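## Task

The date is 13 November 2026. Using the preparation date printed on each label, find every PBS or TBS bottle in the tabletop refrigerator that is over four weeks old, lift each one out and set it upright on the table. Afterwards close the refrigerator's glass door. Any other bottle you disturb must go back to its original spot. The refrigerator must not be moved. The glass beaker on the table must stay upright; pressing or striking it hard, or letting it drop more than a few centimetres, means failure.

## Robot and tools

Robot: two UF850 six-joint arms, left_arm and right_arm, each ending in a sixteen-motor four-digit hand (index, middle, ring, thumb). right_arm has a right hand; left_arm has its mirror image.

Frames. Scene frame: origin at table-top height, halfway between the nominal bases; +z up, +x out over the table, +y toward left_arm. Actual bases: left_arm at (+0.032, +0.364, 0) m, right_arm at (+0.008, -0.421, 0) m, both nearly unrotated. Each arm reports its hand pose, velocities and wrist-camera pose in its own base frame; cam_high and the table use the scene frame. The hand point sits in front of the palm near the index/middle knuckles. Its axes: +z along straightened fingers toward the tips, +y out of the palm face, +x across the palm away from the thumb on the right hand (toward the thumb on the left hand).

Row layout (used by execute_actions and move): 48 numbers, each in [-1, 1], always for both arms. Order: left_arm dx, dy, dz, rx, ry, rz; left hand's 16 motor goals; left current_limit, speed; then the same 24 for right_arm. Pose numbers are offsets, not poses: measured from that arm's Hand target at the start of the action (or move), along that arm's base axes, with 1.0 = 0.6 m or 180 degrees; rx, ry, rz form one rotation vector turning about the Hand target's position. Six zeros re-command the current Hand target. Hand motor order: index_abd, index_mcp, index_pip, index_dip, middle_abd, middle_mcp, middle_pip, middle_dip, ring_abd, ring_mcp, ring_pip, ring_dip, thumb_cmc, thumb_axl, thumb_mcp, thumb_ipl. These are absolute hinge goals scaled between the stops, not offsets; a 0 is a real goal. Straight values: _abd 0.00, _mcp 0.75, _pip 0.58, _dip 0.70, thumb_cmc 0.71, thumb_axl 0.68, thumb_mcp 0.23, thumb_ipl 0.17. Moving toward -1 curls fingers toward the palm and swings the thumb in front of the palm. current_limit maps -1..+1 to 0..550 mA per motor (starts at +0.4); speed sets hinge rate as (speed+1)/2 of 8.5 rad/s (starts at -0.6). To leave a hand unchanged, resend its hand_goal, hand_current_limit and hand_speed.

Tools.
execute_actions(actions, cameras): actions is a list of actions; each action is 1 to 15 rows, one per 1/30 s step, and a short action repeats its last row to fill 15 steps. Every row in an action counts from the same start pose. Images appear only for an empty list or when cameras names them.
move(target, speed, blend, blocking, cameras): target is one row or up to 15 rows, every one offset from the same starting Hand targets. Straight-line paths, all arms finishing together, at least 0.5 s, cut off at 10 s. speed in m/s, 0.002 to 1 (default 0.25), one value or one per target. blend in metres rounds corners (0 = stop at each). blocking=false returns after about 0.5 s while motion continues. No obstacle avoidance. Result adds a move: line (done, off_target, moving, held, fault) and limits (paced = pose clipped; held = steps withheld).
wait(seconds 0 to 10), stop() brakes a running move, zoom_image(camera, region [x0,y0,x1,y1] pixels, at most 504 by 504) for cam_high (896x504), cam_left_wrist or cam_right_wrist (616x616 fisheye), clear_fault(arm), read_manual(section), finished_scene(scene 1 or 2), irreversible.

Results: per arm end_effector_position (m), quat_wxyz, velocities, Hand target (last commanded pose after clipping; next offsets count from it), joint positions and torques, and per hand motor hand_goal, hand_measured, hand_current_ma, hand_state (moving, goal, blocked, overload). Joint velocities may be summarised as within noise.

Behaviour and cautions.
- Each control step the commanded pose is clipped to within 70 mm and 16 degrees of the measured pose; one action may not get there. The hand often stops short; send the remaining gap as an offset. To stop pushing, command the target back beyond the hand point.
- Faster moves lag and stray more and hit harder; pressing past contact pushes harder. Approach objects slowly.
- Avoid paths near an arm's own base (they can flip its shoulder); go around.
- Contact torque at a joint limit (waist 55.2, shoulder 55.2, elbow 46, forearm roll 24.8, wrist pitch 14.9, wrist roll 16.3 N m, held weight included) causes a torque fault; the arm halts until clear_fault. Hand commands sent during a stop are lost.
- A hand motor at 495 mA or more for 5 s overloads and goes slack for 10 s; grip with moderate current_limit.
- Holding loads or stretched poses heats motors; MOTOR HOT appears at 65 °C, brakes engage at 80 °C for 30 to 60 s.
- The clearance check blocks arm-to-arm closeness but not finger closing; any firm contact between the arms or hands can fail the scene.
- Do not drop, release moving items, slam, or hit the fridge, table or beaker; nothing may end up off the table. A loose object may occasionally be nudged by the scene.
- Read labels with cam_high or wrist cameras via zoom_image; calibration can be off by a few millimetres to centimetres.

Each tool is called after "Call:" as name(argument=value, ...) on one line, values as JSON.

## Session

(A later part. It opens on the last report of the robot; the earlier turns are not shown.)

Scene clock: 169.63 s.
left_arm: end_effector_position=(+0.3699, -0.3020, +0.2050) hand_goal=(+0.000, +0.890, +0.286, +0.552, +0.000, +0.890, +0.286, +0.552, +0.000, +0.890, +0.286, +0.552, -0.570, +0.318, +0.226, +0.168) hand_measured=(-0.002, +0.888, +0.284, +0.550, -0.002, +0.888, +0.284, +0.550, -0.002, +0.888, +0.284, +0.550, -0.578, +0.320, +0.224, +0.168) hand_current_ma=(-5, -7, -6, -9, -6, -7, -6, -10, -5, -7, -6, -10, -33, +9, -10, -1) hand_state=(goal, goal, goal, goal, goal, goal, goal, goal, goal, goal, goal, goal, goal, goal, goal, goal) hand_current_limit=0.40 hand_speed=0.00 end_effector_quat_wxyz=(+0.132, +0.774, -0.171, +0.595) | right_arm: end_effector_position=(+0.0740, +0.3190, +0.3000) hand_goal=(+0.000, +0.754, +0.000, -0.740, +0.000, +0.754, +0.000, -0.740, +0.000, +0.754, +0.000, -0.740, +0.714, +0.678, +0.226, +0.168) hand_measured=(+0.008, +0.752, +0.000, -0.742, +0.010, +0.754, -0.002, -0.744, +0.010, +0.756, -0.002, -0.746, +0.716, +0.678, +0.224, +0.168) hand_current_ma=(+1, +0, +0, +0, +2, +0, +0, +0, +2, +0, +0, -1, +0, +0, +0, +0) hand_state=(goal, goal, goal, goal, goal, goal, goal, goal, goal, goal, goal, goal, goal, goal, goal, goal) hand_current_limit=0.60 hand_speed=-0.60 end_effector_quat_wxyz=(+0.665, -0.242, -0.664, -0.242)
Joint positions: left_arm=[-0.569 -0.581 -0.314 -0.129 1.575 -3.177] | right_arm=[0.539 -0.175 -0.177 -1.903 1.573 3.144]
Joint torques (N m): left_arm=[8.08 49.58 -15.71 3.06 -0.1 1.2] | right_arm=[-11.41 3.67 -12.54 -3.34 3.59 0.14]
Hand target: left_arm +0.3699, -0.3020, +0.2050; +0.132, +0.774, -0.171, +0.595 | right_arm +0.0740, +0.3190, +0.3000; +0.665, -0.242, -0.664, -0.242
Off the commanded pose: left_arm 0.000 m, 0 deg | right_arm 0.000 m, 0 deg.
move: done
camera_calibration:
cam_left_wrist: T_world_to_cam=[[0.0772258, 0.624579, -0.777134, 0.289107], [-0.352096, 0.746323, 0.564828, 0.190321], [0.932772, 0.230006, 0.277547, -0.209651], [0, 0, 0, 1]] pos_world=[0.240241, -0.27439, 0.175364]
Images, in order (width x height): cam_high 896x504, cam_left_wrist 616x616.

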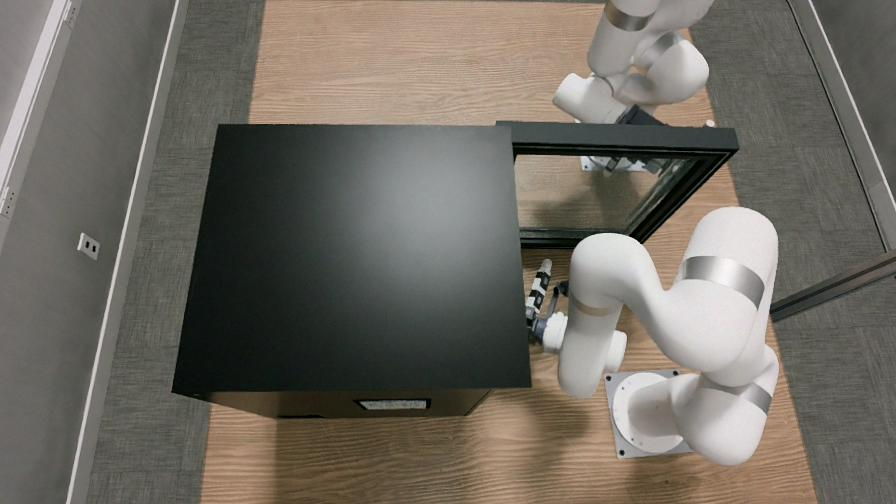

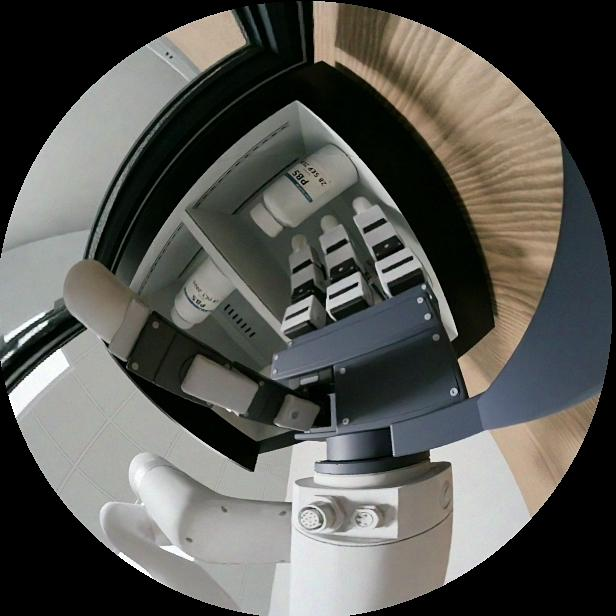

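Call:
wait(seconds=0.3, cameras=["cam_high"])

Call:
zoom_image(camera="cam_high", region=[490, 100, 800, 410])

Scene clock: 170.70 s.
left_arm: end_effector_position=(+0.3699, -0.3020, +0.2050) hand_goal=(+0.000, +0.890, +0.286, +0.552, +0.000, +0.890, +0.286, +0.552, +0.000, +0.890, +0.286, +0.552, -0.570, +0.318, +0.226, +0.168) hand_measured=(-0.002, +0.888, +0.284, +0.550, -0.002, +0.888, +0.284, +0.550, -0.002, +0.888, +0.284, +0.550, -0.578, +0.320, +0.224, +0.168) hand_current_ma=(-5, -7, -6, -9, -6, -7, -6, -10, -5, -7, -6, -10, -33, +9, -10, -1) hand_state=(goal, goal, goal, goal, goal, goal, goal, goal, goal, goal, goal, goal, goal, goal, goal, goal) hand_current_limit=0.40 hand_speed=0.00 end_effector_quat_wxyz=(+0.132, +0.774, -0.171, +0.595) | right_arm: end_effector_position=(+0.0740, +0.3190, +0.3000) hand_goal=(+0.000, +0.754, +0.000, -0.740, +0.000, +0.754, +0.000, -0.740, +0.000, +0.754, +0.000, -0.740, +0.714, +0.678, +0.226, +0.168) hand_measured=(+0.008, +0.752, +0.000, -0.742, +0.010, +0.754, -0.002, -0.744, +0.010, +0.756, -0.002, -0.746, +0.716, +0.678, +0.224, +0.168) hand_current_ma=(+1, +0, +0, +0, +2, +0, +0, +0, +2, +0, +0, -1, +0, +0, +0, +0) hand_state=(goal, goal, goal, goal, goal, goal, goal, goal, goal, goal, goal, goal, goal, goal, goal, goal) hand_current_limit=0.60 hand_speed=-0.60 end_effector_quat_wxyz=(+0.665, -0.242, -0.664, -0.242)
Joint positions: left_arm=[-0.569 -0.581 -0.314 -0.129 1.575 -3.177] | right_arm=[0.539 -0.175 -0.177 -1.903 1.573 3.144]
Joint torques (N m): left_arm=[8.84 47.36 -15.24 3.38 -0.37 1.18] | right_arm=[-11.5 3.4 -12.62 -3.13 3.53 0.19]
Hand target: left_arm +0.3699, -0.3020, +0.2050; +0.132, +0.774, -0.171, +0.595 | right_arm +0.0740, +0.3190, +0.3000; +0.665, -0.242, -0.664, -0.242
Off the commanded pose: left_arm 0.000 m, 0 deg | right_arm 0.000 m, 0 deg.
wait: 0.30 s; at rest from the start
Images, in order (width x height): cam_high 896x504.

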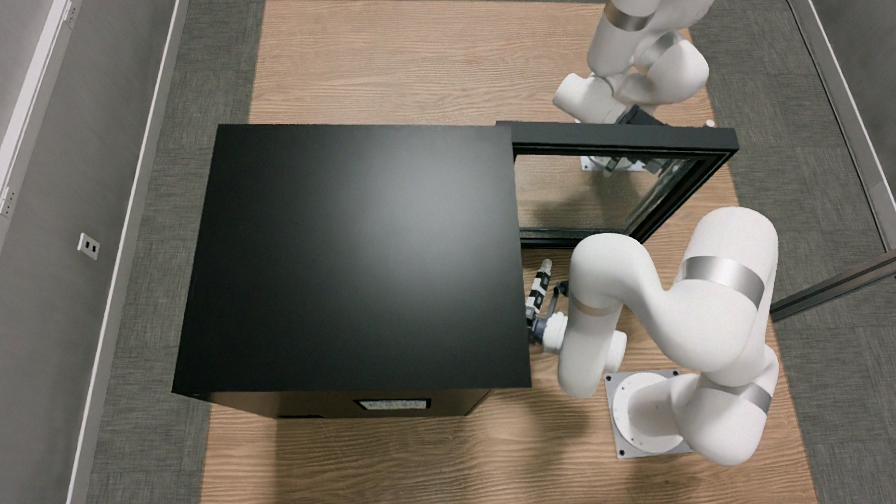

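Scaled by 1.626 from the camera's 896x504 image, which has a finer 1280x720 frame.

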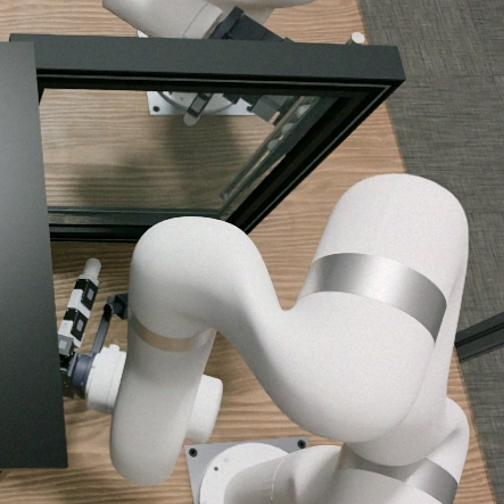

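Call:
move(target=[0.1455,-0.088,0,0,0,0,0,0.89,-0.007,0.551,0,0.89,-0.007,0.551,0,0.89,-0.007,0.551,-0.571,0.317,0.225,0.168,0.4,0,0,0,0,0,0,0,0,0.754,0.0,-0.74,0,0.754,0.0,-0.74,0,0.754,0.0,-0.74,0.714,0.678,0.226,0.168,0.6,-0.6], speed=0.08, cameras=["cam_left_wrist"])

Call:
zoom_image(camera="cam_left_wrist", region=[120, 20, 470, 370])

Scene clock: 175.00 s.
left_arm: end_effector_position=(+0.4571, -0.3548, +0.2050) hand_goal=(+0.000, +0.890, -0.006, +0.552, +0.000, +0.890, -0.006, +0.552, +0.000, +0.890, -0.006, +0.552, -0.570, +0.318, +0.226, +0.168) hand_measured=(+0.000, +0.890, -0.002, +0.550, -0.004, +0.892, -0.004, +0.550, -0.002, +0.890, -0.002, +0.550, -0.578, +0.320, +0.224, +0.168) hand_current_ma=(-3, +1, +12, -7, -11, +6, +8, -7, -5, +3, +13, -9, -33, +9, -10, -1) hand_state=(goal, goal, goal, goal, goal, goal, goal, goal, goal, goal, goal, goal, goal, goal, goal, goal) hand_current_limit=0.40 hand_speed=0.00 end_effector_quat_wxyz=(+0.132, +0.774, -0.171, +0.595) | right_arm: end_effector_position=(+0.0740, +0.3190, +0.3000) hand_goal=(+0.000, +0.754, +0.000, -0.740, +0.000, +0.754, +0.000, -0.740, +0.000, +0.754, +0.000, -0.740, +0.714, +0.678, +0.226, +0.168) hand_measured=(+0.008, +0.752, +0.000, -0.742, +0.010, +0.754, -0.002, -0.744, +0.010, +0.756, -0.002, -0.746, +0.716, +0.678, +0.224, +0.168) hand_current_ma=(+1, +0, +0, +0, +2, +0, +0, +0, +2, +0, +0, -1, +0, +0, +0, +0) hand_state=(goal, goal, goal, goal, goal, goal, goal, goal, goal, goal, goal, goal, goal, goal, goal, goal) hand_current_limit=0.60 hand_speed=-0.60 end_effector_quat_wxyz=(+0.665, -0.242, -0.664, -0.242)
Joint positions: left_arm=[-0.561 -0.642 -0.561 -0.123 1.391 -3.153] | right_arm=[0.539 -0.175 -0.177 -1.903 1.573 3.144]
Joint torques (N m): left_arm=[9.39 19.77 -18.8 2.45 -0.31 1.25] | right_arm=[-10.85 3.44 -12.21 -3.13 3.48 -0.14]
Hand target: left_arm +0.4572, -0.3548, +0.2050; +0.132, +0.774, -0.171, +0.595 | right_arm +0.0740, +0.3190, +0.3000; +0.665, -0.242, -0.664, -0.242
Off the commanded pose: left_arm 0.000 m, 0 deg | right_arm 0.000 m, 0 deg.
move: done
camera_calibration:
cam_left_wrist: T_world_to_cam=[[0.077253, 0.624643, -0.777079, 0.315345], [-0.352001, 0.746305, 0.564912, 0.260413], [0.932806, 0.229891, 0.277529, -0.278983], [0, 0, 0, 1]] pos_world=[0.327541, -0.32719, 0.175364]
Images, in order (width x height): cam_left_wrist 616x616.

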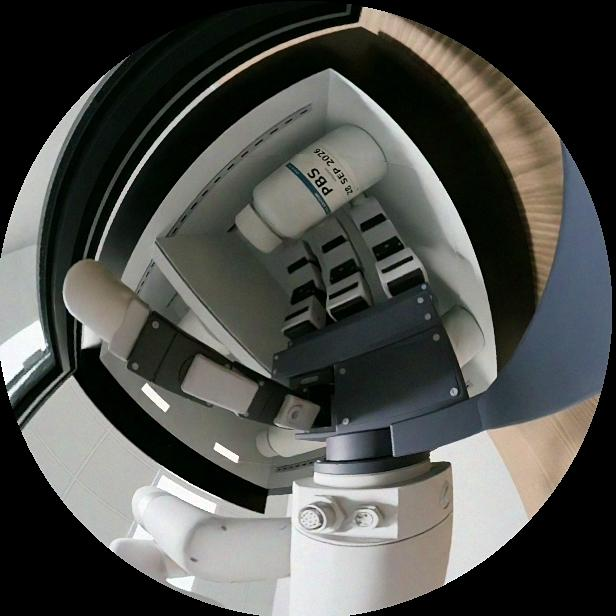

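Scaled by 1.440 from the camera's 616x616 image, which has a finer 880x880 frame.

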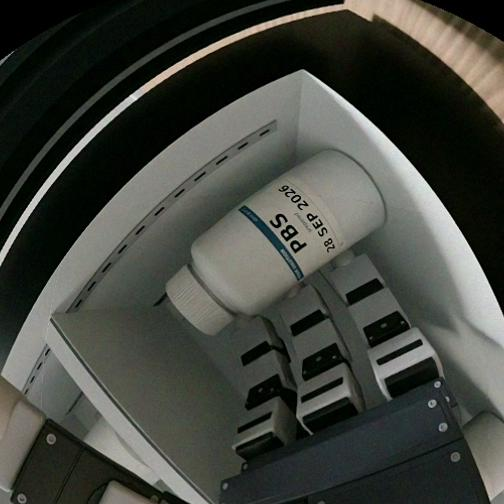

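Call:
move(target=[[0,0,0,0,0,0,0,0.918,0.504,0.551,0,0.918,0.504,0.551,0,0.918,0.504,0.551,-0.571,0.317,0.225,0.168,0.4,0,0,0,0,0,0,0,0,0.754,0.0,-0.74,0,0.754,0.0,-0.74,0,0.754,0.0,-0.74,0.714,0.678,0.226,0.168,0.6,-0.6],[0.0372,-0.0707,0,0,0,0,0,0.918,0.504,0.551,0,0.918,0.504,0.551,0,0.918,0.504,0.551,-0.571,0.317,0.225,0.168,0.4,0,0,0,0,0,0,0,0,0.754,0.0,-0.74,0,0.754,0.0,-0.74,0,0.754,0.0,-0.74,0.714,0.678,0.226,0.168,0.6,-0.6],[0.0372,-0.0707,0,0,0,0,0,0.822,-0.3,0.19,0,0.822,-0.3,0.19,0,0.822,-0.3,0.19,-0.571,0.317,0.225,0.168,0.4,-0.5,0,0,0,0,0,0,0,0.754,0.0,-0.74,0,0.754,0.0,-0.74,0,0.754,0.0,-0.74,0.714,0.678,0.226,0.168,0.6,-0.6]], speed=0.06, cameras=["cam_left_wrist"])

Call:
zoom_image(camera="cam_left_wrist", region=[120, 20, 470, 370])

Scene clock: 183.47 s.
left_arm: end_effector_position=(+0.4795, -0.3972, +0.2050) hand_goal=(+0.000, +0.822, -0.300, +0.190, +0.000, +0.822, -0.300, +0.190, +0.000, +0.822, -0.300, +0.190, -0.570, +0.318, +0.226, +0.168) hand_measured=(-0.002, +0.824, -0.296, +0.192, -0.004, +0.824, -0.296, +0.192, -0.002, +0.826, -0.290, +0.194, -0.578, +0.320, +0.224, +0.168) hand_current_ma=(-4, +7, +14, +11, -11, +8, +16, +12, -4, +15, +41, +13, -33, +9, -10, -1) hand_state=(goal, goal, goal, goal, goal, goal, goal, goal, goal, goal, goal, goal, goal, goal, goal, goal) hand_current_limit=0.40 hand_speed=-0.50 end_effector_quat_wxyz=(+0.132, +0.774, -0.171, +0.595) | right_arm: end_effector_position=(+0.0740, +0.3190, +0.3000) hand_goal=(+0.000, +0.754, +0.000, -0.740, +0.000, +0.754, +0.000, -0.740, +0.000, +0.754, +0.000, -0.740, +0.714, +0.678, +0.226, +0.168) hand_measured=(+0.008, +0.752, +0.000, -0.742, +0.010, +0.754, -0.002, -0.744, +0.010, +0.756, -0.002, -0.746, +0.716, +0.678, +0.224, +0.168) hand_current_ma=(+1, +0, +0, +0, +2, +0, +0, +0, +2, +0, +0, -1, +0, +0, +0, +0) hand_state=(goal, goal, goal, goal, goal, goal, goal, goal, goal, goal, goal, goal, goal, goal, goal, goal) hand_current_limit=0.60 hand_speed=-0.60 end_effector_quat_wxyz=(+0.665, -0.242, -0.664, -0.242)
Joint positions: left_arm=[-0.623 -0.68 -0.67 -0.187 1.321 -3.144] | right_arm=[0.539 -0.175 -0.177 -1.903 1.573 3.144]
Joint torques (N m): left_arm=[-7.47 26.07 -18.53 -1.81 -0.24 0.97] | right_arm=[-10.66 2.92 -12.72 -2.97 3.4 -0.14]
Hand target: left_arm +0.4795, -0.3972, +0.2050; +0.132, +0.774, -0.171, +0.595 | right_arm +0.0740, +0.3190, +0.3000; +0.665, -0.242, -0.664, -0.242
Off the commanded pose: left_arm 0.000 m, 0 deg | right_arm 0.000 m, 0 deg.
move: done
camera_calibration:
cam_left_wrist: T_world_to_cam=[[0.0772873, 0.624587, -0.777122, 0.340082], [-0.352025, 0.746346, 0.564842, 0.299942], [0.932794, 0.229911, 0.277553, -0.29003], [0, 0, 0, 1]] pos_world=[0.349841, -0.36959, 0.175364]
Images, in order (width x height): cam_left_wrist 616x616.

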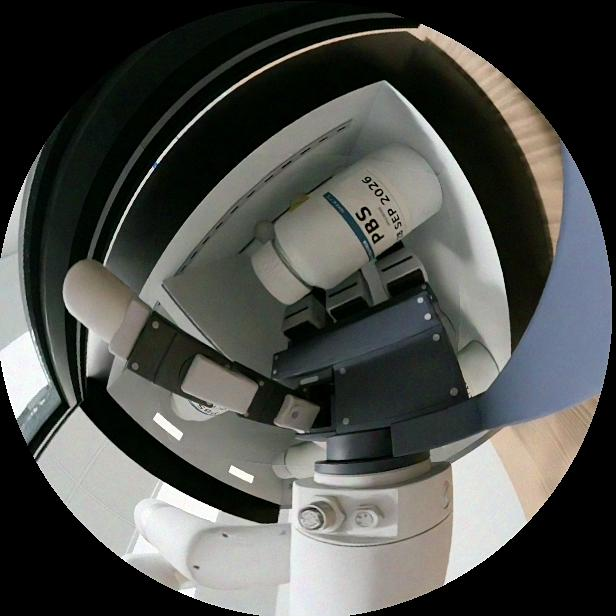

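Scaled by 1.440 from the camera's 616x616 image, which has a finer 880x880 frame.

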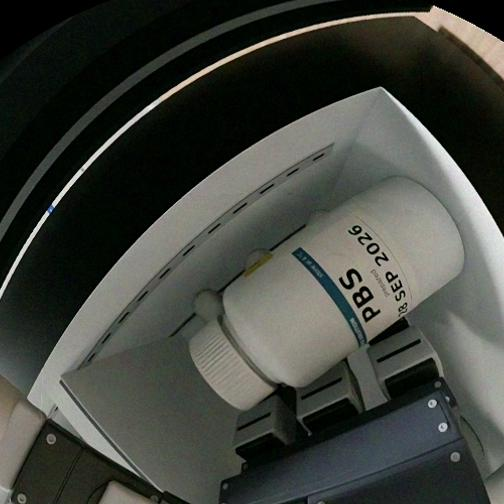

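Call:
move(target=[[-0.045,0.021,0,0,0,0,0,0.822,-0.3,0.19,0,0.822,-0.3,0.19,0,0.822,-0.3,0.19,-0.571,0.317,0.225,0.168,0.4,-0.5,0,0,0,0,0,0,0,0.754,0.0,-0.74,0,0.754,0.0,-0.74,0,0.754,0.0,-0.74,0.714,0.678,0.226,0.168,0.6,-0.6],[-0.045,0.021,0,0,0,0,0,0.74,-0.45,0.03,0,0.74,-0.45,0.03,0,0.74,-0.45,0.03,-0.571,0.317,-0.28,-0.32,0.3,-0.6,0,0,0,0,0,0,0,0.754,0.0,-0.74,0,0.754,0.0,-0.74,0,0.754,0.0,-0.74,0.714,0.678,0.226,0.168,0.6,-0.6]], speed=0.04, cameras=["cam_left_wrist"])

Call:
zoom_image(camera="cam_left_wrist", region=[120, 20, 470, 370])

Scene clock: 187.03 s.
left_arm: end_effector_position=(+0.4525, -0.3846, +0.2050) hand_goal=(+0.000, +0.740, -0.450, +0.030, +0.000, +0.740, -0.450, +0.030, +0.000, +0.740, -0.450, +0.030, -0.570, +0.318, -0.280, -0.320) hand_measured=(-0.002, +0.742, -0.446, +0.032, -0.004, +0.742, -0.446, +0.034, -0.002, +0.744, -0.446, +0.032, -0.554, +0.314, -0.212, -0.266) hand_current_ma=(-4, +9, +14, +11, -11, +9, +16, +12, -4, +13, +16, +12, +71, -17, +357, +336) hand_state=(goal, goal, goal, goal, goal, goal, goal, goal, goal, goal, goal, goal, goal, goal, blocked, blocked) hand_current_limit=0.30 hand_speed=-0.60 end_effector_quat_wxyz=(+0.132, +0.774, -0.171, +0.595) | right_arm: end_effector_position=(+0.0740, +0.3190, +0.3000) hand_goal=(+0.000, +0.754, +0.000, -0.740, +0.000, +0.754, +0.000, -0.740, +0.000, +0.754, +0.000, -0.740, +0.714, +0.678, +0.226, +0.168) hand_measured=(+0.008, +0.752, +0.000, -0.742, +0.010, +0.754, -0.002, -0.744, +0.010, +0.756, -0.002, -0.746, +0.716, +0.678, +0.224, +0.168) hand_current_ma=(+1, +0, +0, +0, +2, +0, +0, +0, +2, +0, +0, -1, +0, +0, +0, +0) hand_state=(goal, goal, goal, goal, goal, goal, goal, goal, goal, goal, goal, goal, goal, goal, goal, goal) hand_current_limit=0.60 hand_speed=-0.60 end_effector_quat_wxyz=(+0.665, -0.242, -0.664, -0.242)
Joint positions: left_arm=[-0.638 -0.653 -0.594 -0.2 1.368 -3.154] | right_arm=[0.539 -0.175 -0.177 -1.903 1.573 3.144]
Joint torques (N m): left_arm=[-7.15 54.09 -0.86 -1.72 2 -1.39] | right_arm=[-9.48 3.28 -12.46 -3.33 3.38 -0.06]
Hand target: left_arm +0.4525, -0.3846, +0.2050; +0.132, +0.774, -0.171, +0.595 | right_arm +0.0740, +0.3190, +0.3000; +0.665, -0.242, -0.664, -0.242
Off the commanded pose: left_arm 0.000 m, 0 deg | right_arm 0.000 m, 0 deg.
move: done
camera_calibration:
cam_left_wrist: T_world_to_cam=[[0.0772468, 0.624533, -0.777169, 0.334301], [-0.352091, 0.746362, 0.56478, 0.281071], [0.932773, 0.230007, 0.277546, -0.267699], [0, 0, 0, 1]] pos_world=[0.322841, -0.35699, 0.175364]
Images, in order (width x height): cam_left_wrist 616x616.

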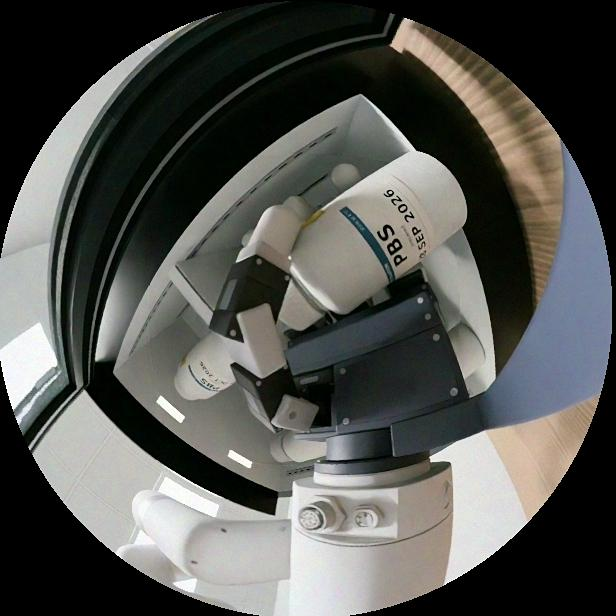

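Scaled by 1.440 from the camera's 616x616 image, which has a finer 880x880 frame.

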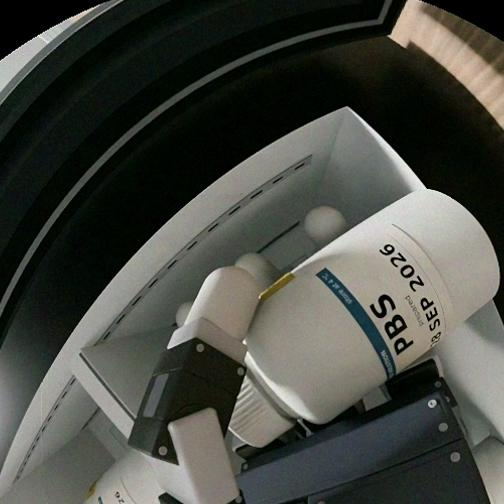

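Call:
move(target=[[0,0,0,0,0,0,0,0.66,-0.55,-0.2,0,0.66,-0.55,-0.2,0,0.66,-0.55,-0.2,-0.571,0.317,-0.28,-0.32,0.3,-0.7,0,0,0,0,0,0,0,0.754,0.0,-0.74,0,0.754,0.0,-0.74,0,0.754,0.0,-0.74,0.714,0.678,0.226,0.168,0.6,-0.6],[0,0,0.033,0,0,0,0,0.66,-0.55,-0.2,0,0.66,-0.55,-0.2,0,0.66,-0.55,-0.2,-0.571,0.317,-0.28,-0.32,0.3,-0.7,0,0,0,0,0,0,0,0.754,0.0,-0.74,0,0.754,0.0,-0.74,0,0.754,0.0,-0.74,0.714,0.678,0.226,0.168,0.6,-0.6]], speed=0.04, cameras=["cam_left_wrist"])

Call:
zoom_image(camera="cam_left_wrist", region=[120, 20, 510, 410])

Scene clock: 189.17 s.
left_arm: end_effector_position=(+0.4523, -0.3845, +0.2241) hand_goal=(+0.000, +0.660, -0.550, -0.200, +0.000, +0.660, -0.550, -0.200, +0.000, +0.660, -0.550, -0.200, -0.570, +0.318, -0.280, -0.320) hand_measured=(-0.002, +0.662, -0.546, -0.198, -0.004, +0.664, -0.546, -0.198, +0.000, +0.670, -0.526, -0.182, -0.542, +0.310, -0.212, -0.274) hand_current_ma=(-4, +12, +14, +10, -11, +13, +17, +12, -3, +41, +109, +79, +130, -46, +357, +282) hand_state=(goal, goal, goal, goal, goal, goal, goal, goal, goal, goal, blocked, goal, blocked, goal, blocked, blocked) hand_current_limit=0.30 hand_speed=-0.70 end_effector_quat_wxyz=(+0.132, +0.775, -0.171, +0.594) | right_arm: end_effector_position=(+0.0740, +0.3190, +0.3000) hand_goal=(+0.000, +0.754, +0.000, -0.740, +0.000, +0.754, +0.000, -0.740, +0.000, +0.754, +0.000, -0.740, +0.714, +0.678, +0.226, +0.168) hand_measured=(+0.008, +0.752, +0.000, -0.742, +0.008, +0.754, -0.002, -0.744, +0.008, +0.756, -0.002, -0.746, +0.716, +0.678, +0.224, +0.168) hand_current_ma=(+1, +0, +0, +0, +1, +0, +0, +0, +1, +0, +0, -1, +0, +0, +0, +0) hand_state=(goal, goal, goal, goal, goal, goal, goal, goal, goal, goal, goal, goal, goal, goal, goal, goal) hand_current_limit=0.60 hand_speed=-0.60 end_effector_quat_wxyz=(+0.665, -0.242, -0.664, -0.242)
Joint positions: left_arm=[-0.638 -0.593 -0.578 -0.202 1.324 -3.145] | right_arm=[0.539 -0.175 -0.177 -1.903 1.573 3.144]
Joint torques (N m): left_arm=[0.24 84.14 -14.81 -4.37 7.27 1.88] | right_arm=[-9.93 2.9 -12.78 -2.92 3.15 -0.21]
Hand target: left_arm +0.4525, -0.3846, +0.2248; +0.132, +0.774, -0.171, +0.595 | right_arm +0.0740, +0.3190, +0.3000; +0.665, -0.242, -0.664, -0.242
Off the commanded pose: left_arm 0.001 m, 0 deg | right_arm 0.000 m, 0 deg.
move: done
camera_calibration:
cam_left_wrist: T_world_to_cam=[[0.0760455, 0.625221, -0.776734, 0.349876], [-0.351133, 0.745882, 0.566009, 0.269252], [0.933232, 0.229695, 0.276257, -0.272926], [0, 0, 0, 1]] pos_world=[0.32264, -0.35689, 0.194759]
Images, in order (width x height): cam_left_wrist 616x616.

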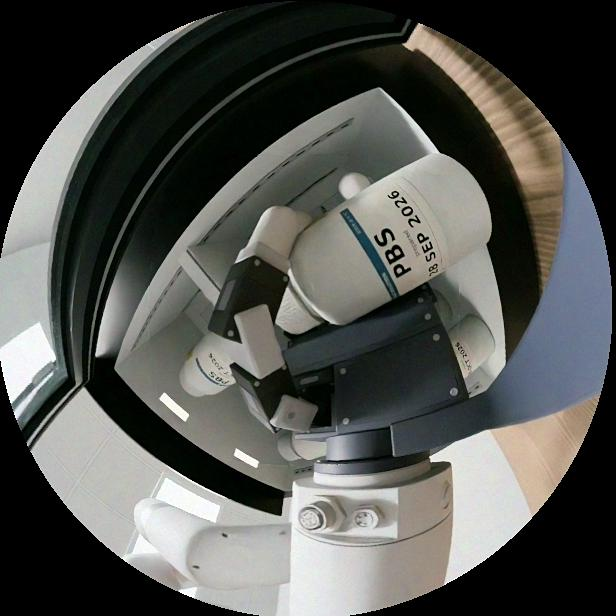

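Scaled by 1.292 from the camera's 616x616 image, which has a finer 880x880 frame.

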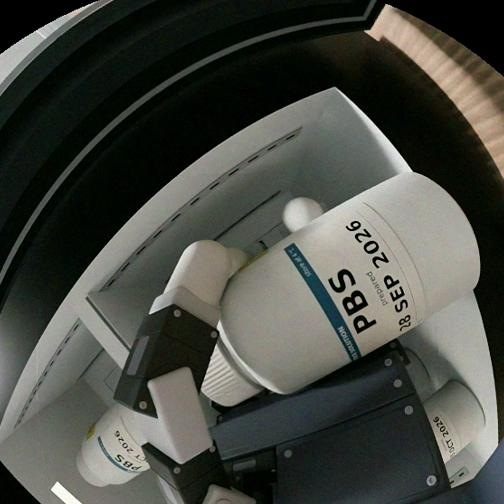

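Call:
move(target=[[0,0,-0.02,0,0,0,0,0.62,-0.65,-0.3,0,0.62,-0.65,-0.3,0,0.66,-0.55,-0.2,-0.571,0.317,-0.32,-0.36,0.4,-0.7,0,0,0,0,0,0,0,0.754,0.0,-0.74,0,0.754,0.0,-0.74,0,0.754,0.0,-0.74,0.714,0.678,0.226,0.168,0.6,-0.6]], speed=0.04, cameras=["cam_left_wrist"])

Call:
zoom_image(camera="cam_left_wrist", region=[120, 20, 510, 410])

Scene clock: 192.53 s.
left_arm: end_effector_position=(+0.4525, -0.3846, +0.2128) hand_goal=(+0.000, +0.620, -0.650, -0.300, +0.000, +0.620, -0.650, -0.300, +0.000, +0.660, -0.550, -0.200, -0.570, +0.318, -0.320, -0.360) hand_measured=(-0.002, +0.624, -0.646, -0.298, +0.000, +0.652, -0.574, -0.254, +0.000, +0.670, -0.524, -0.184, -0.542, +0.306, -0.212, -0.286) hand_current_ma=(-4, +13, +15, +10, -1, +153, +354, +211, -3, +41, +110, +72, +130, -64, +385, +385) hand_state=(goal, goal, goal, goal, goal, blocked, blocked, blocked, goal, goal, blocked, goal, blocked, goal, blocked, blocked) hand_current_limit=0.40 hand_speed=-0.70 end_effector_quat_wxyz=(+0.132, +0.774, -0.171, +0.595) | right_arm: end_effector_position=(+0.0740, +0.3190, +0.3000) hand_goal=(+0.000, +0.754, +0.000, -0.740, +0.000, +0.754, +0.000, -0.740, +0.000, +0.754, +0.000, -0.740, +0.714, +0.678, +0.226, +0.168) hand_measured=(+0.008, +0.752, +0.000, -0.742, +0.008, +0.754, -0.002, -0.744, +0.008, +0.756, -0.002, -0.746, +0.716, +0.678, +0.224, +0.168) hand_current_ma=(+1, +0, +0, +0, +1, +0, +0, +0, +1, +0, +0, -1, +0, +0, +0, +0) hand_state=(goal, goal, goal, goal, goal, goal, goal, goal, goal, goal, goal, goal, goal, goal, goal, goal) hand_current_limit=0.60 hand_speed=-0.60 end_effector_quat_wxyz=(+0.665, -0.242, -0.664, -0.242)
Joint positions: left_arm=[-0.638 -0.629 -0.587 -0.201 1.351 -3.151] | right_arm=[0.539 -0.175 -0.177 -1.903 1.573 3.144]
Joint torques (N m): left_arm=[7.32 21.58 -20.71 2.95 2.8 -2.08] | right_arm=[-11.08 3.2 -11.14 -2.99 1.61 -0.11]
Hand target: left_arm +0.4525, -0.3846, +0.2128; +0.132, +0.774, -0.171, +0.595 | right_arm +0.0740, +0.3190, +0.3000; +0.665, -0.242, -0.664, -0.242
Off the commanded pose: left_arm 0.000 m, 0 deg | right_arm 0.000 m, 0 deg.
move: done
camera_calibration:
cam_left_wrist: T_world_to_cam=[[0.0772873, 0.624587, -0.777122, 0.340361], [-0.352025, 0.746346, 0.564842, 0.276628], [0.932794, 0.229911, 0.277553, -0.269906], [0, 0, 0, 1]] pos_world=[0.322841, -0.35699, 0.183164]
Images, in order (width x height): cam_left_wrist 616x616.

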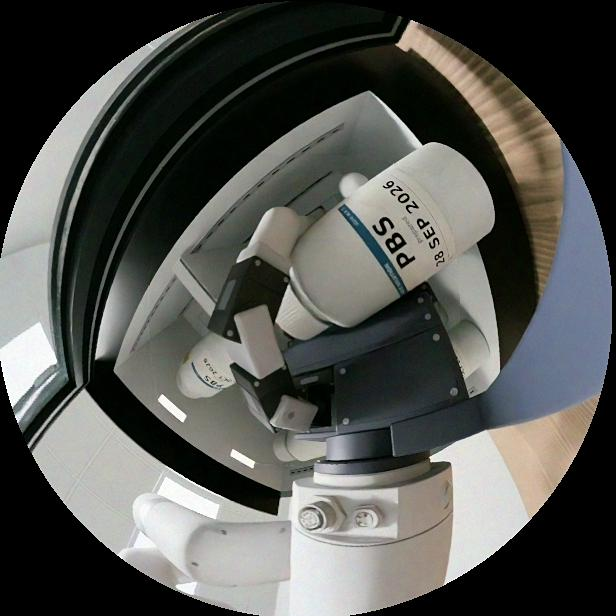

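Scaled by 1.292 from the camera's 616x616 image, which has a finer 880x880 frame.

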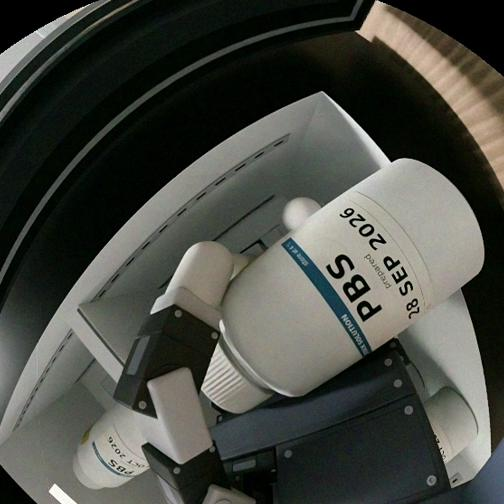

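Call:
move(target=[[0,0,0,0,0,0,0,0.62,-0.65,-0.3,0,0.62,-0.65,-0.3,0,0.6,-0.7,-0.35,-0.571,0.317,-0.32,-0.36,0.4,-0.7,0,0,0,0,0,0,0,0.754,0.0,-0.74,0,0.754,0.0,-0.74,0,0.754,0.0,-0.74,0.714,0.678,0.226,0.168,0.6,-0.6],[0,0,0.01,0,0,0,0,0.62,-0.65,-0.3,0,0.62,-0.65,-0.3,0,0.6,-0.7,-0.35,-0.571,0.317,-0.32,-0.36,0.4,-0.7,0,0,0,0,0,0,0,0.754,0.0,-0.74,0,0.754,0.0,-0.74,0,0.754,0.0,-0.74,0.714,0.678,0.226,0.168,0.6,-0.6]], speed=0.04, cameras=["cam_left_wrist"])

Call:
zoom_image(camera="cam_left_wrist", region=[120, 20, 510, 410])

Scene clock: 195.53 s.
left_arm: end_effector_position=(+0.4525, -0.3846, +0.2187) hand_goal=(+0.000, +0.620, -0.650, -0.300, +0.000, +0.620, -0.650, -0.300, +0.000, +0.600, -0.700, -0.350, -0.570, +0.318, -0.320, -0.360) hand_measured=(-0.002, +0.624, -0.646, -0.298, +0.004, +0.652, -0.574, -0.254, +0.000, +0.658, -0.526, -0.192, -0.542, +0.306, -0.212, -0.288) hand_current_ma=(-4, +13, +15, +10, +10, +153, +354, +211, +1, +287, +385, +385, +130, -64, +385, +385) hand_state=(goal, goal, goal, goal, goal, blocked, blocked, blocked, goal, blocked, blocked, blocked, blocked, goal, blocked, blocked) hand_current_limit=0.40 hand_speed=-0.70 end_effector_quat_wxyz=(+0.132, +0.774, -0.171, +0.595) | right_arm: end_effector_position=(+0.0740, +0.3190, +0.3000) hand_goal=(+0.000, +0.754, +0.000, -0.740, +0.000, +0.754, +0.000, -0.740, +0.000, +0.754, +0.000, -0.740, +0.714, +0.678, +0.226, +0.168) hand_measured=(+0.008, +0.752, +0.000, -0.742, +0.008, +0.754, -0.002, -0.744, +0.008, +0.756, -0.002, -0.746, +0.716, +0.678, +0.224, +0.168) hand_current_ma=(+1, +0, +0, +0, +1, +0, +0, +0, +1, +0, +0, -1, +0, +0, +0, +0) hand_state=(goal, goal, goal, goal, goal, goal, goal, goal, goal, goal, goal, goal, goal, goal, goal, goal) hand_current_limit=0.60 hand_speed=-0.60 end_effector_quat_wxyz=(+0.665, -0.242, -0.664, -0.242)
Joint positions: left_arm=[-0.638 -0.611 -0.582 -0.201 1.338 -3.148] | right_arm=[0.539 -0.175 -0.177 -1.903 1.573 3.144]
Joint torques (N m): left_arm=[7.69 56.53 -1.49 -4.04 -0.07 1.01] | right_arm=[-10.46 3.24 -8.99 -2.67 0.18 -0.18]
Hand target: left_arm +0.4525, -0.3846, +0.2188; +0.132, +0.774, -0.171, +0.595 | right_arm +0.0740, +0.3190, +0.3000; +0.665, -0.242, -0.664, -0.242
Off the commanded pose: left_arm 0.000 m, 0 deg | right_arm 0.000 m, 0 deg.
move: done
camera_calibration:
cam_left_wrist: T_world_to_cam=[[0.0772792, 0.624585, -0.777124, 0.345026], [-0.351994, 0.746353, 0.564851, 0.27323], [0.932807, 0.229892, 0.277528, -0.271577], [0, 0, 0, 1]] pos_world=[0.322841, -0.35699, 0.189164]
Images, in order (width x height): cam_left_wrist 616x616.

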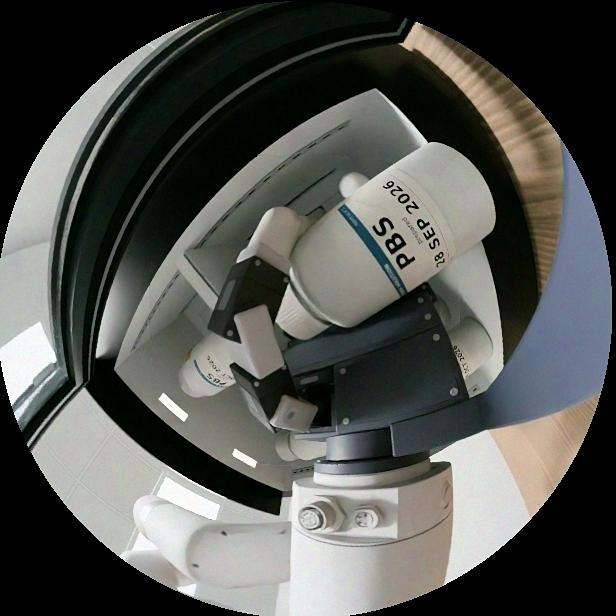

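Scaled by 1.292 from the camera's 616x616 image, which has a finer 880x880 frame.

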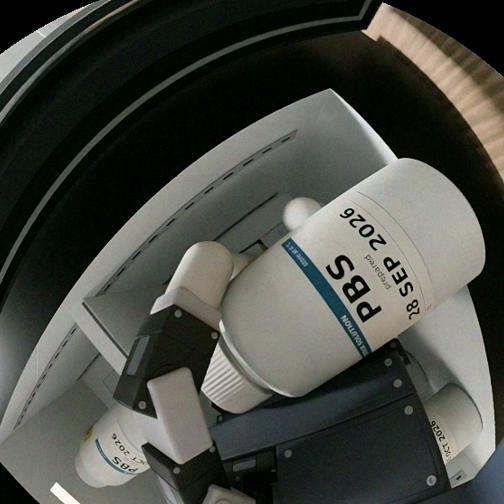

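Call:
move(target=[[-0.2,0.091,-0.005,0,0,0,0,0.62,-0.65,-0.3,0,0.62,-0.65,-0.3,0,0.6,-0.7,-0.35,-0.571,0.317,-0.32,-0.36,0.4,-0.7,0,0,0,0,0,0,0,0.754,0.0,-0.74,0,0.754,0.0,-0.74,0,0.754,0.0,-0.74,0.714,0.678,0.226,0.168,0.6,-0.6]], speed=0.08, cameras=["cam_high","cam_left_wrist"])

Call:
zoom_image(camera="cam_left_wrist", region=[120, 20, 510, 410])

Scene clock: 199.83 s.
left_arm: end_effector_position=(+0.3325, -0.3300, +0.2158) hand_goal=(+0.000, +0.620, -0.650, -0.300, +0.000, +0.620, -0.650, -0.300, +0.000, +0.600, -0.700, -0.350, -0.570, +0.318, -0.320, -0.360) hand_measured=(-0.002, +0.624, -0.646, -0.298, +0.004, +0.652, -0.574, -0.254, +0.000, +0.658, -0.526, -0.192, -0.542, +0.306, -0.212, -0.288) hand_current_ma=(-4, +13, +14, +10, +11, +153, +354, +211, +2, +287, +385, +385, +130, -64, +385, +385) hand_state=(goal, goal, goal, goal, goal, blocked, blocked, blocked, goal, blocked, blocked, blocked, blocked, goal, blocked, blocked) hand_current_limit=0.40 hand_speed=-0.70 end_effector_quat_wxyz=(+0.132, +0.774, -0.171, +0.595) | right_arm: end_effector_position=(+0.0740, +0.3190, +0.3000) hand_goal=(+0.000, +0.754, +0.000, -0.740, +0.000, +0.754, +0.000, -0.740, +0.000, +0.754, +0.000, -0.740, +0.714, +0.678, +0.226, +0.168) hand_measured=(+0.008, +0.752, +0.000, -0.742, +0.008, +0.754, -0.002, -0.744, +0.008, +0.756, -0.002, -0.746, +0.716, +0.678, +0.224, +0.168) hand_current_ma=(+1, +0, +0, +0, +1, +0, +0, +0, +1, +0, +0, -1, +0, +0, +0, +0) hand_state=(goal, goal, goal, goal, goal, goal, goal, goal, goal, goal, goal, goal, goal, goal, goal, goal) hand_current_limit=0.60 hand_speed=-0.60 end_effector_quat_wxyz=(+0.665, -0.242, -0.664, -0.242)
Joint positions: left_arm=[-0.757 -0.53 -0.274 -0.31 1.554 -3.222] | right_arm=[0.539 -0.175 -0.177 -1.903 1.573 3.144]
Joint torques (N m): left_arm=[-9.88 47.43 3.33 -3.62 2.65 -2.05] | right_arm=[-10.99 3.41 -7.69 -3.13 -0.12 -0.08]
Hand target: left_arm +0.3325, -0.3300, +0.2158; +0.132, +0.774, -0.171, +0.595 | right_arm +0.0740, +0.3190, +0.3000; +0.665, -0.242, -0.664, -0.242
Off the commanded pose: left_arm 0.000 m, 0 deg | right_arm 0.000 m, 0 deg.
move: done
camera_calibration:
cam_left_wrist: T_world_to_cam=[[0.0772792, 0.624585, -0.777124, 0.317858], [-0.351994, 0.746353, 0.564851, 0.191969], [0.932807, 0.229892, 0.277528, -0.171453], [0, 0, 0, 1]] pos_world=[0.202941, -0.30239, 0.186164]
Images, in order (width x height): cam_high 896x504, cam_left_wrist 616x616.

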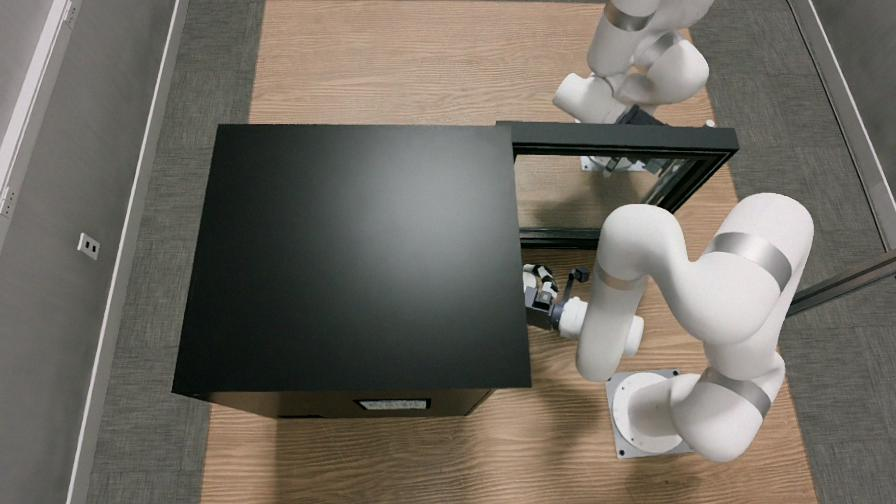

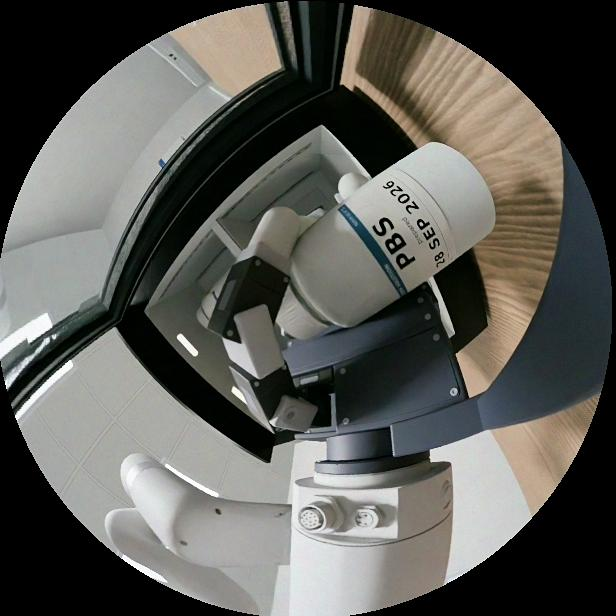

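Scaled by 1.292 from the camera's 616x616 image, which has a finer 880x880 frame.

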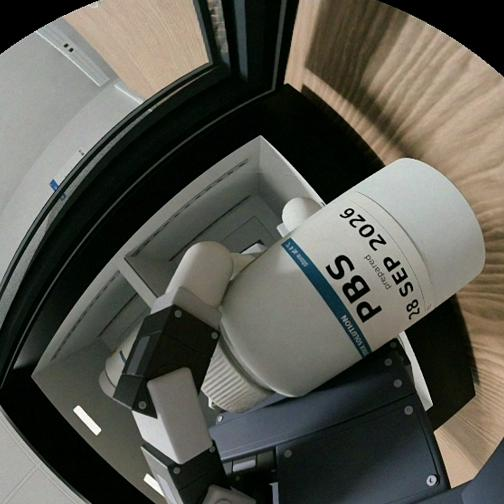

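Call:
move(target=[[-0.2208,0.3,0.03,0,0,-0.3611,0,0.62,-0.65,-0.3,0,0.62,-0.65,-0.3,0,0.6,-0.7,-0.35,-0.571,0.317,-0.32,-0.36,0.4,-0.7,0,0,0,0,0,0,0,0.754,0.0,-0.74,0,0.754,0.0,-0.74,0,0.754,0.0,-0.74,0.714,0.678,0.226,0.168,0.6,-0.6],[-0.1208,0.6833,0.03,0,0,-0.3611,0,0.62,-0.65,-0.3,0,0.62,-0.65,-0.3,0,0.6,-0.7,-0.35,-0.571,0.317,-0.32,-0.36,0.4,-0.7,0,0,0,0,0,0,0,0.754,0.0,-0.74,0,0.754,0.0,-0.74,0,0.754,0.0,-0.74,0.714,0.678,0.226,0.168,0.6,-0.6]], speed=0.25, blend=[0.03,0], cameras=["cam_high","cam_left_wrist"])

Scene clock: 204.43 s.
left_arm: end_effector_position=(+0.2600, +0.0799, +0.2338) hand_goal=(+0.000, +0.620, -0.650, -0.300, +0.000, +0.620, -0.650, -0.300, +0.000, +0.600, -0.700, -0.350, -0.570, +0.318, -0.320, -0.360) hand_measured=(-0.002, +0.622, -0.646, -0.298, +0.004, +0.652, -0.574, -0.254, +0.000, +0.658, -0.526, -0.192, -0.542, +0.306, -0.212, -0.288) hand_current_ma=(-4, +11, +13, +10, +11, +153, +354, +211, +2, +287, +385, +385, +130, -63, +385, +385) hand_state=(goal, goal, goal, goal, goal, blocked, blocked, blocked, goal, blocked, blocked, blocked, blocked, goal, blocked, blocked) hand_current_limit=0.40 hand_speed=-0.70 end_effector_quat_wxyz=(+0.431, +0.561, -0.560, +0.431) | right_arm: end_effector_position=(+0.0740, +0.3190, +0.3000) hand_goal=(+0.000, +0.754, +0.000, -0.740, +0.000, +0.754, +0.000, -0.740, +0.000, +0.754, +0.000, -0.740, +0.714, +0.678, +0.226, +0.168) hand_measured=(+0.008, +0.752, +0.000, -0.742, +0.008, +0.754, -0.002, -0.744, +0.008, +0.756, -0.002, -0.746, +0.716, +0.678, +0.224, +0.168) hand_current_ma=(+1, +0, +0, +0, +1, +0, +0, +0, +1, +0, +0, -1, +0, +0, +0, +0) hand_state=(goal, goal, goal, goal, goal, goal, goal, goal, goal, goal, goal, goal, goal, goal, goal, goal) hand_current_limit=0.60 hand_speed=-0.60 end_effector_quat_wxyz=(+0.665, -0.242, -0.664, -0.242)
Joint positions: left_arm=[0.713 -0.679 -0.827 2.307 1.409 -3.256] | right_arm=[0.539 -0.175 -0.177 -1.903 1.573 3.144]
Joint torques (N m): left_arm=[8.52 24.41 -21.88 2.43 2.84 -1.95] | right_arm=[-9.64 2.93 -5.84 -3.01 -0.07 -0.11]
Hand target: left_arm +0.2600, +0.0800, +0.2338; +0.431, +0.561, -0.560, +0.431 | right_arm +0.0740, +0.3190, +0.3000; +0.665, -0.242, -0.664, -0.242
Off the commanded pose: left_arm 0.000 m, 0 deg | right_arm 0.000 m, 0 deg.
move: done
camera_calibration:
cam_left_wrist: T_world_to_cam=[[0.598687, 0.193955, -0.777146, -0.0197354], [0.527632, 0.634493, 0.564822, -0.369452], [0.602643, -0.748198, 0.277526, -0.0390117], [0, 0, 0, 1]] pos_world=[0.23026, 0.209054, 0.204164]
Images, in order (width x height): cam_high 896x504, cam_left_wrist 616x616.

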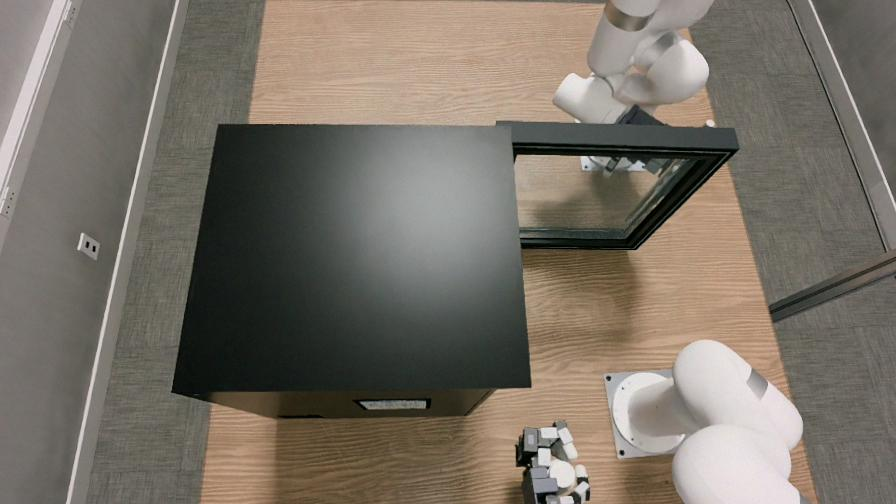

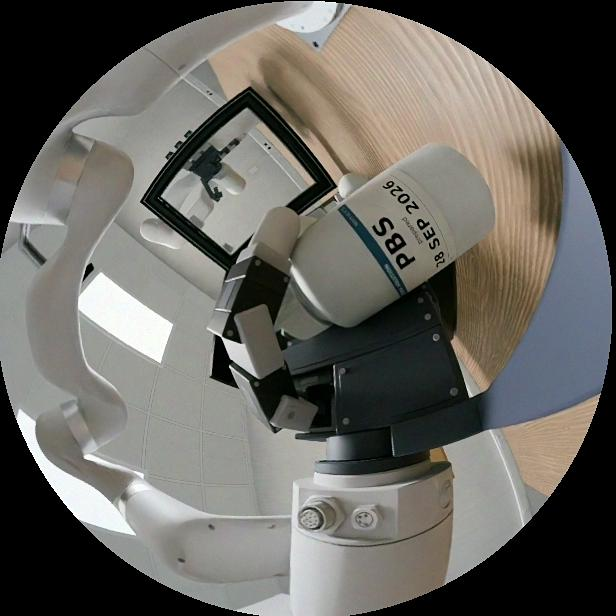

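Call:
zoom_image(camera="cam_left_wrist", region=[220, 110, 520, 410])

Call:
zoom_image(camera="cam_high", region=[480, 384, 620, 504])

Scaled by 1.680 from the camera's 616x616 image, which has a finer 880x880 frame.

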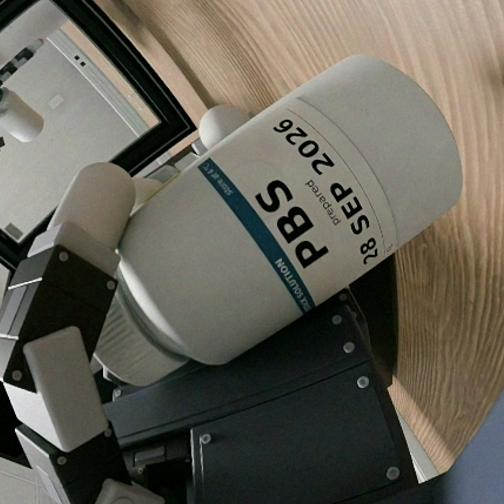

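Scaled by 3.600 from the camera's 896x504 image, which has a finer 1280x720 frame.

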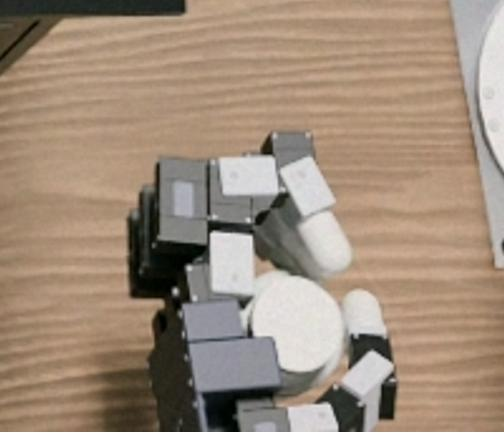

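Call:
move(target=[[0,0,0.06,-0.032,-0.047,0,0,0.62,-0.65,-0.3,0,0.62,-0.65,-0.3,0,0.6,-0.7,-0.35,-0.571,0.317,-0.32,-0.36,0.4,-0.7,0,0,0,0,0,0,0,0.754,0.0,-0.74,0,0.754,0.0,-0.74,0,0.754,0.0,-0.74,0.714,0.678,0.226,0.168,0.6,-0.6]], speed=0.15, cameras=["cam_high","cam_left_wrist"])

Call:
zoom_image(camera="cam_high", region=[500, 404, 620, 504])

Call:
zoom_image(camera="cam_left_wrist", region=[220, 110, 520, 410])

Scene clock: 212.43 s.
left_arm: end_effector_position=(+0.2600, +0.0800, +0.2697) hand_goal=(+0.000, +0.620, -0.650, -0.300, +0.000, +0.620, -0.650, -0.300, +0.000, +0.600, -0.700, -0.350, -0.570, +0.318, -0.320, -0.360) hand_measured=(-0.002, +0.622, -0.646, -0.298, +0.004, +0.652, -0.574, -0.254, +0.000, +0.658, -0.526, -0.192, -0.542, +0.306, -0.212, -0.288) hand_current_ma=(-4, +7, +13, +10, +11, +153, +354, +211, +2, +287, +385, +385, +130, -63, +385, +385) hand_state=(goal, goal, goal, goal, goal, blocked, blocked, blocked, goal, blocked, blocked, blocked, blocked, goal, blocked, blocked) hand_current_limit=0.40 hand_speed=-0.70 end_effector_quat_wxyz=(-0.416, -0.505, +0.568, -0.499) | right_arm: end_effector_position=(+0.0740, +0.3190, +0.3000) hand_goal=(+0.000, +0.754, +0.000, -0.740, +0.000, +0.754, +0.000, -0.740, +0.000, +0.754, +0.000, -0.740, +0.714, +0.678, +0.226, +0.168) hand_measured=(+0.008, +0.752, +0.000, -0.742, +0.008, +0.754, -0.002, -0.744, +0.008, +0.756, -0.002, -0.746, +0.716, +0.678, +0.224, +0.168) hand_current_ma=(+1, +0, +0, +0, +1, +0, +0, +0, +1, +0, +0, -1, +0, +0, +0, +0) hand_state=(goal, goal, goal, goal, goal, goal, goal, goal, goal, goal, goal, goal, goal, goal, goal, goal) hand_current_limit=0.60 hand_speed=-0.60 end_effector_quat_wxyz=(+0.665, -0.242, -0.664, -0.242)
Joint positions: left_arm=[0.725 -0.613 -0.81 2.278 1.54 -3.144] | right_arm=[0.539 -0.175 -0.177 -1.903 1.573 3.144]
Joint torques (N m): left_arm=[8.59 57.86 -3.13 -3.75 2.72 1.05] | right_arm=[-9.99 3.62 -4.15 -3.04 -0.07 -0.06]
Hand target: left_arm +0.2600, +0.0800, +0.2698; -0.416, -0.505, +0.568, -0.499 | right_arm +0.0740, +0.3190, +0.3000; +0.665, -0.242, -0.664, -0.242
Off the commanded pose: left_arm 0.000 m, 0 deg | right_arm 0.000 m, 0 deg.
move: done
camera_calibration:
cam_left_wrist: T_world_to_cam=[[0.707753, 0.119736, -0.696239, -0.0359956], [0.443653, 0.691628, 0.569933, -0.373905], [0.54978, -0.71226, 0.436381, -0.0808687], [0, 0, 0, 1]] pos_world=[0.23582, 0.205313, 0.223329]
Images, in order (width x height): cam_high 896x504, cam_left_wrist 616x616.

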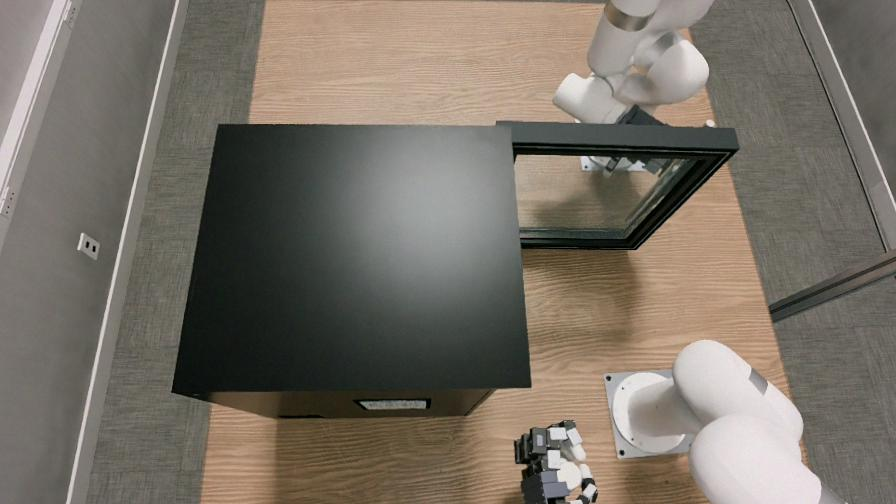

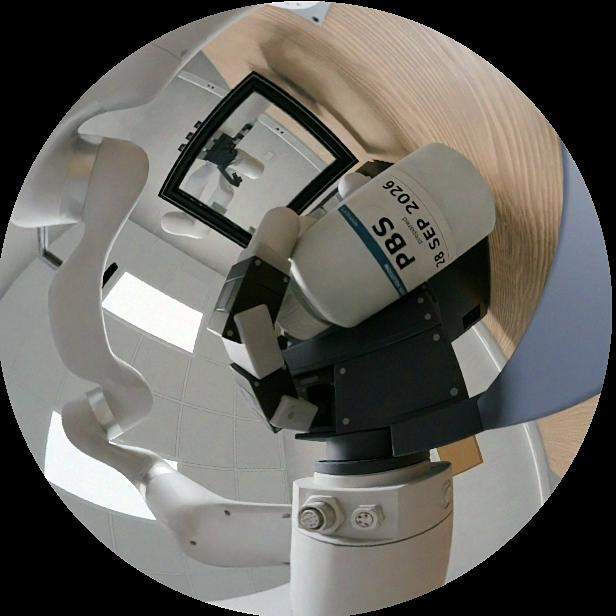

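Scaled by 4.200 from the camera's 896x504 image, which has a finer 1280x720 frame.

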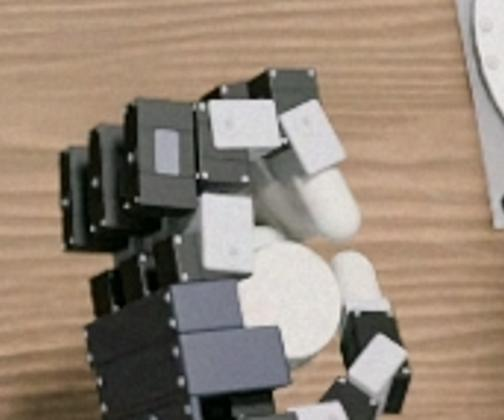

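Scaled by 1.680 from the camera's 616x616 image, which has a finer 880x880 frame.

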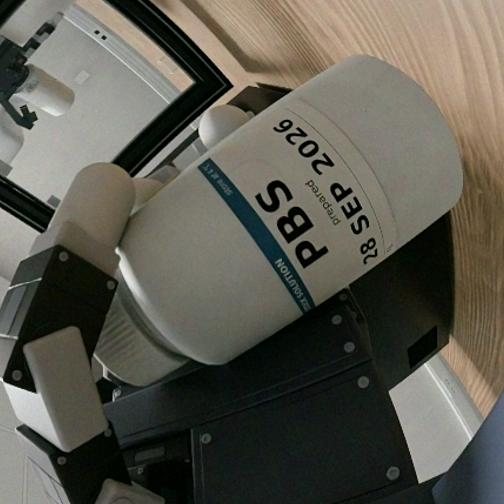

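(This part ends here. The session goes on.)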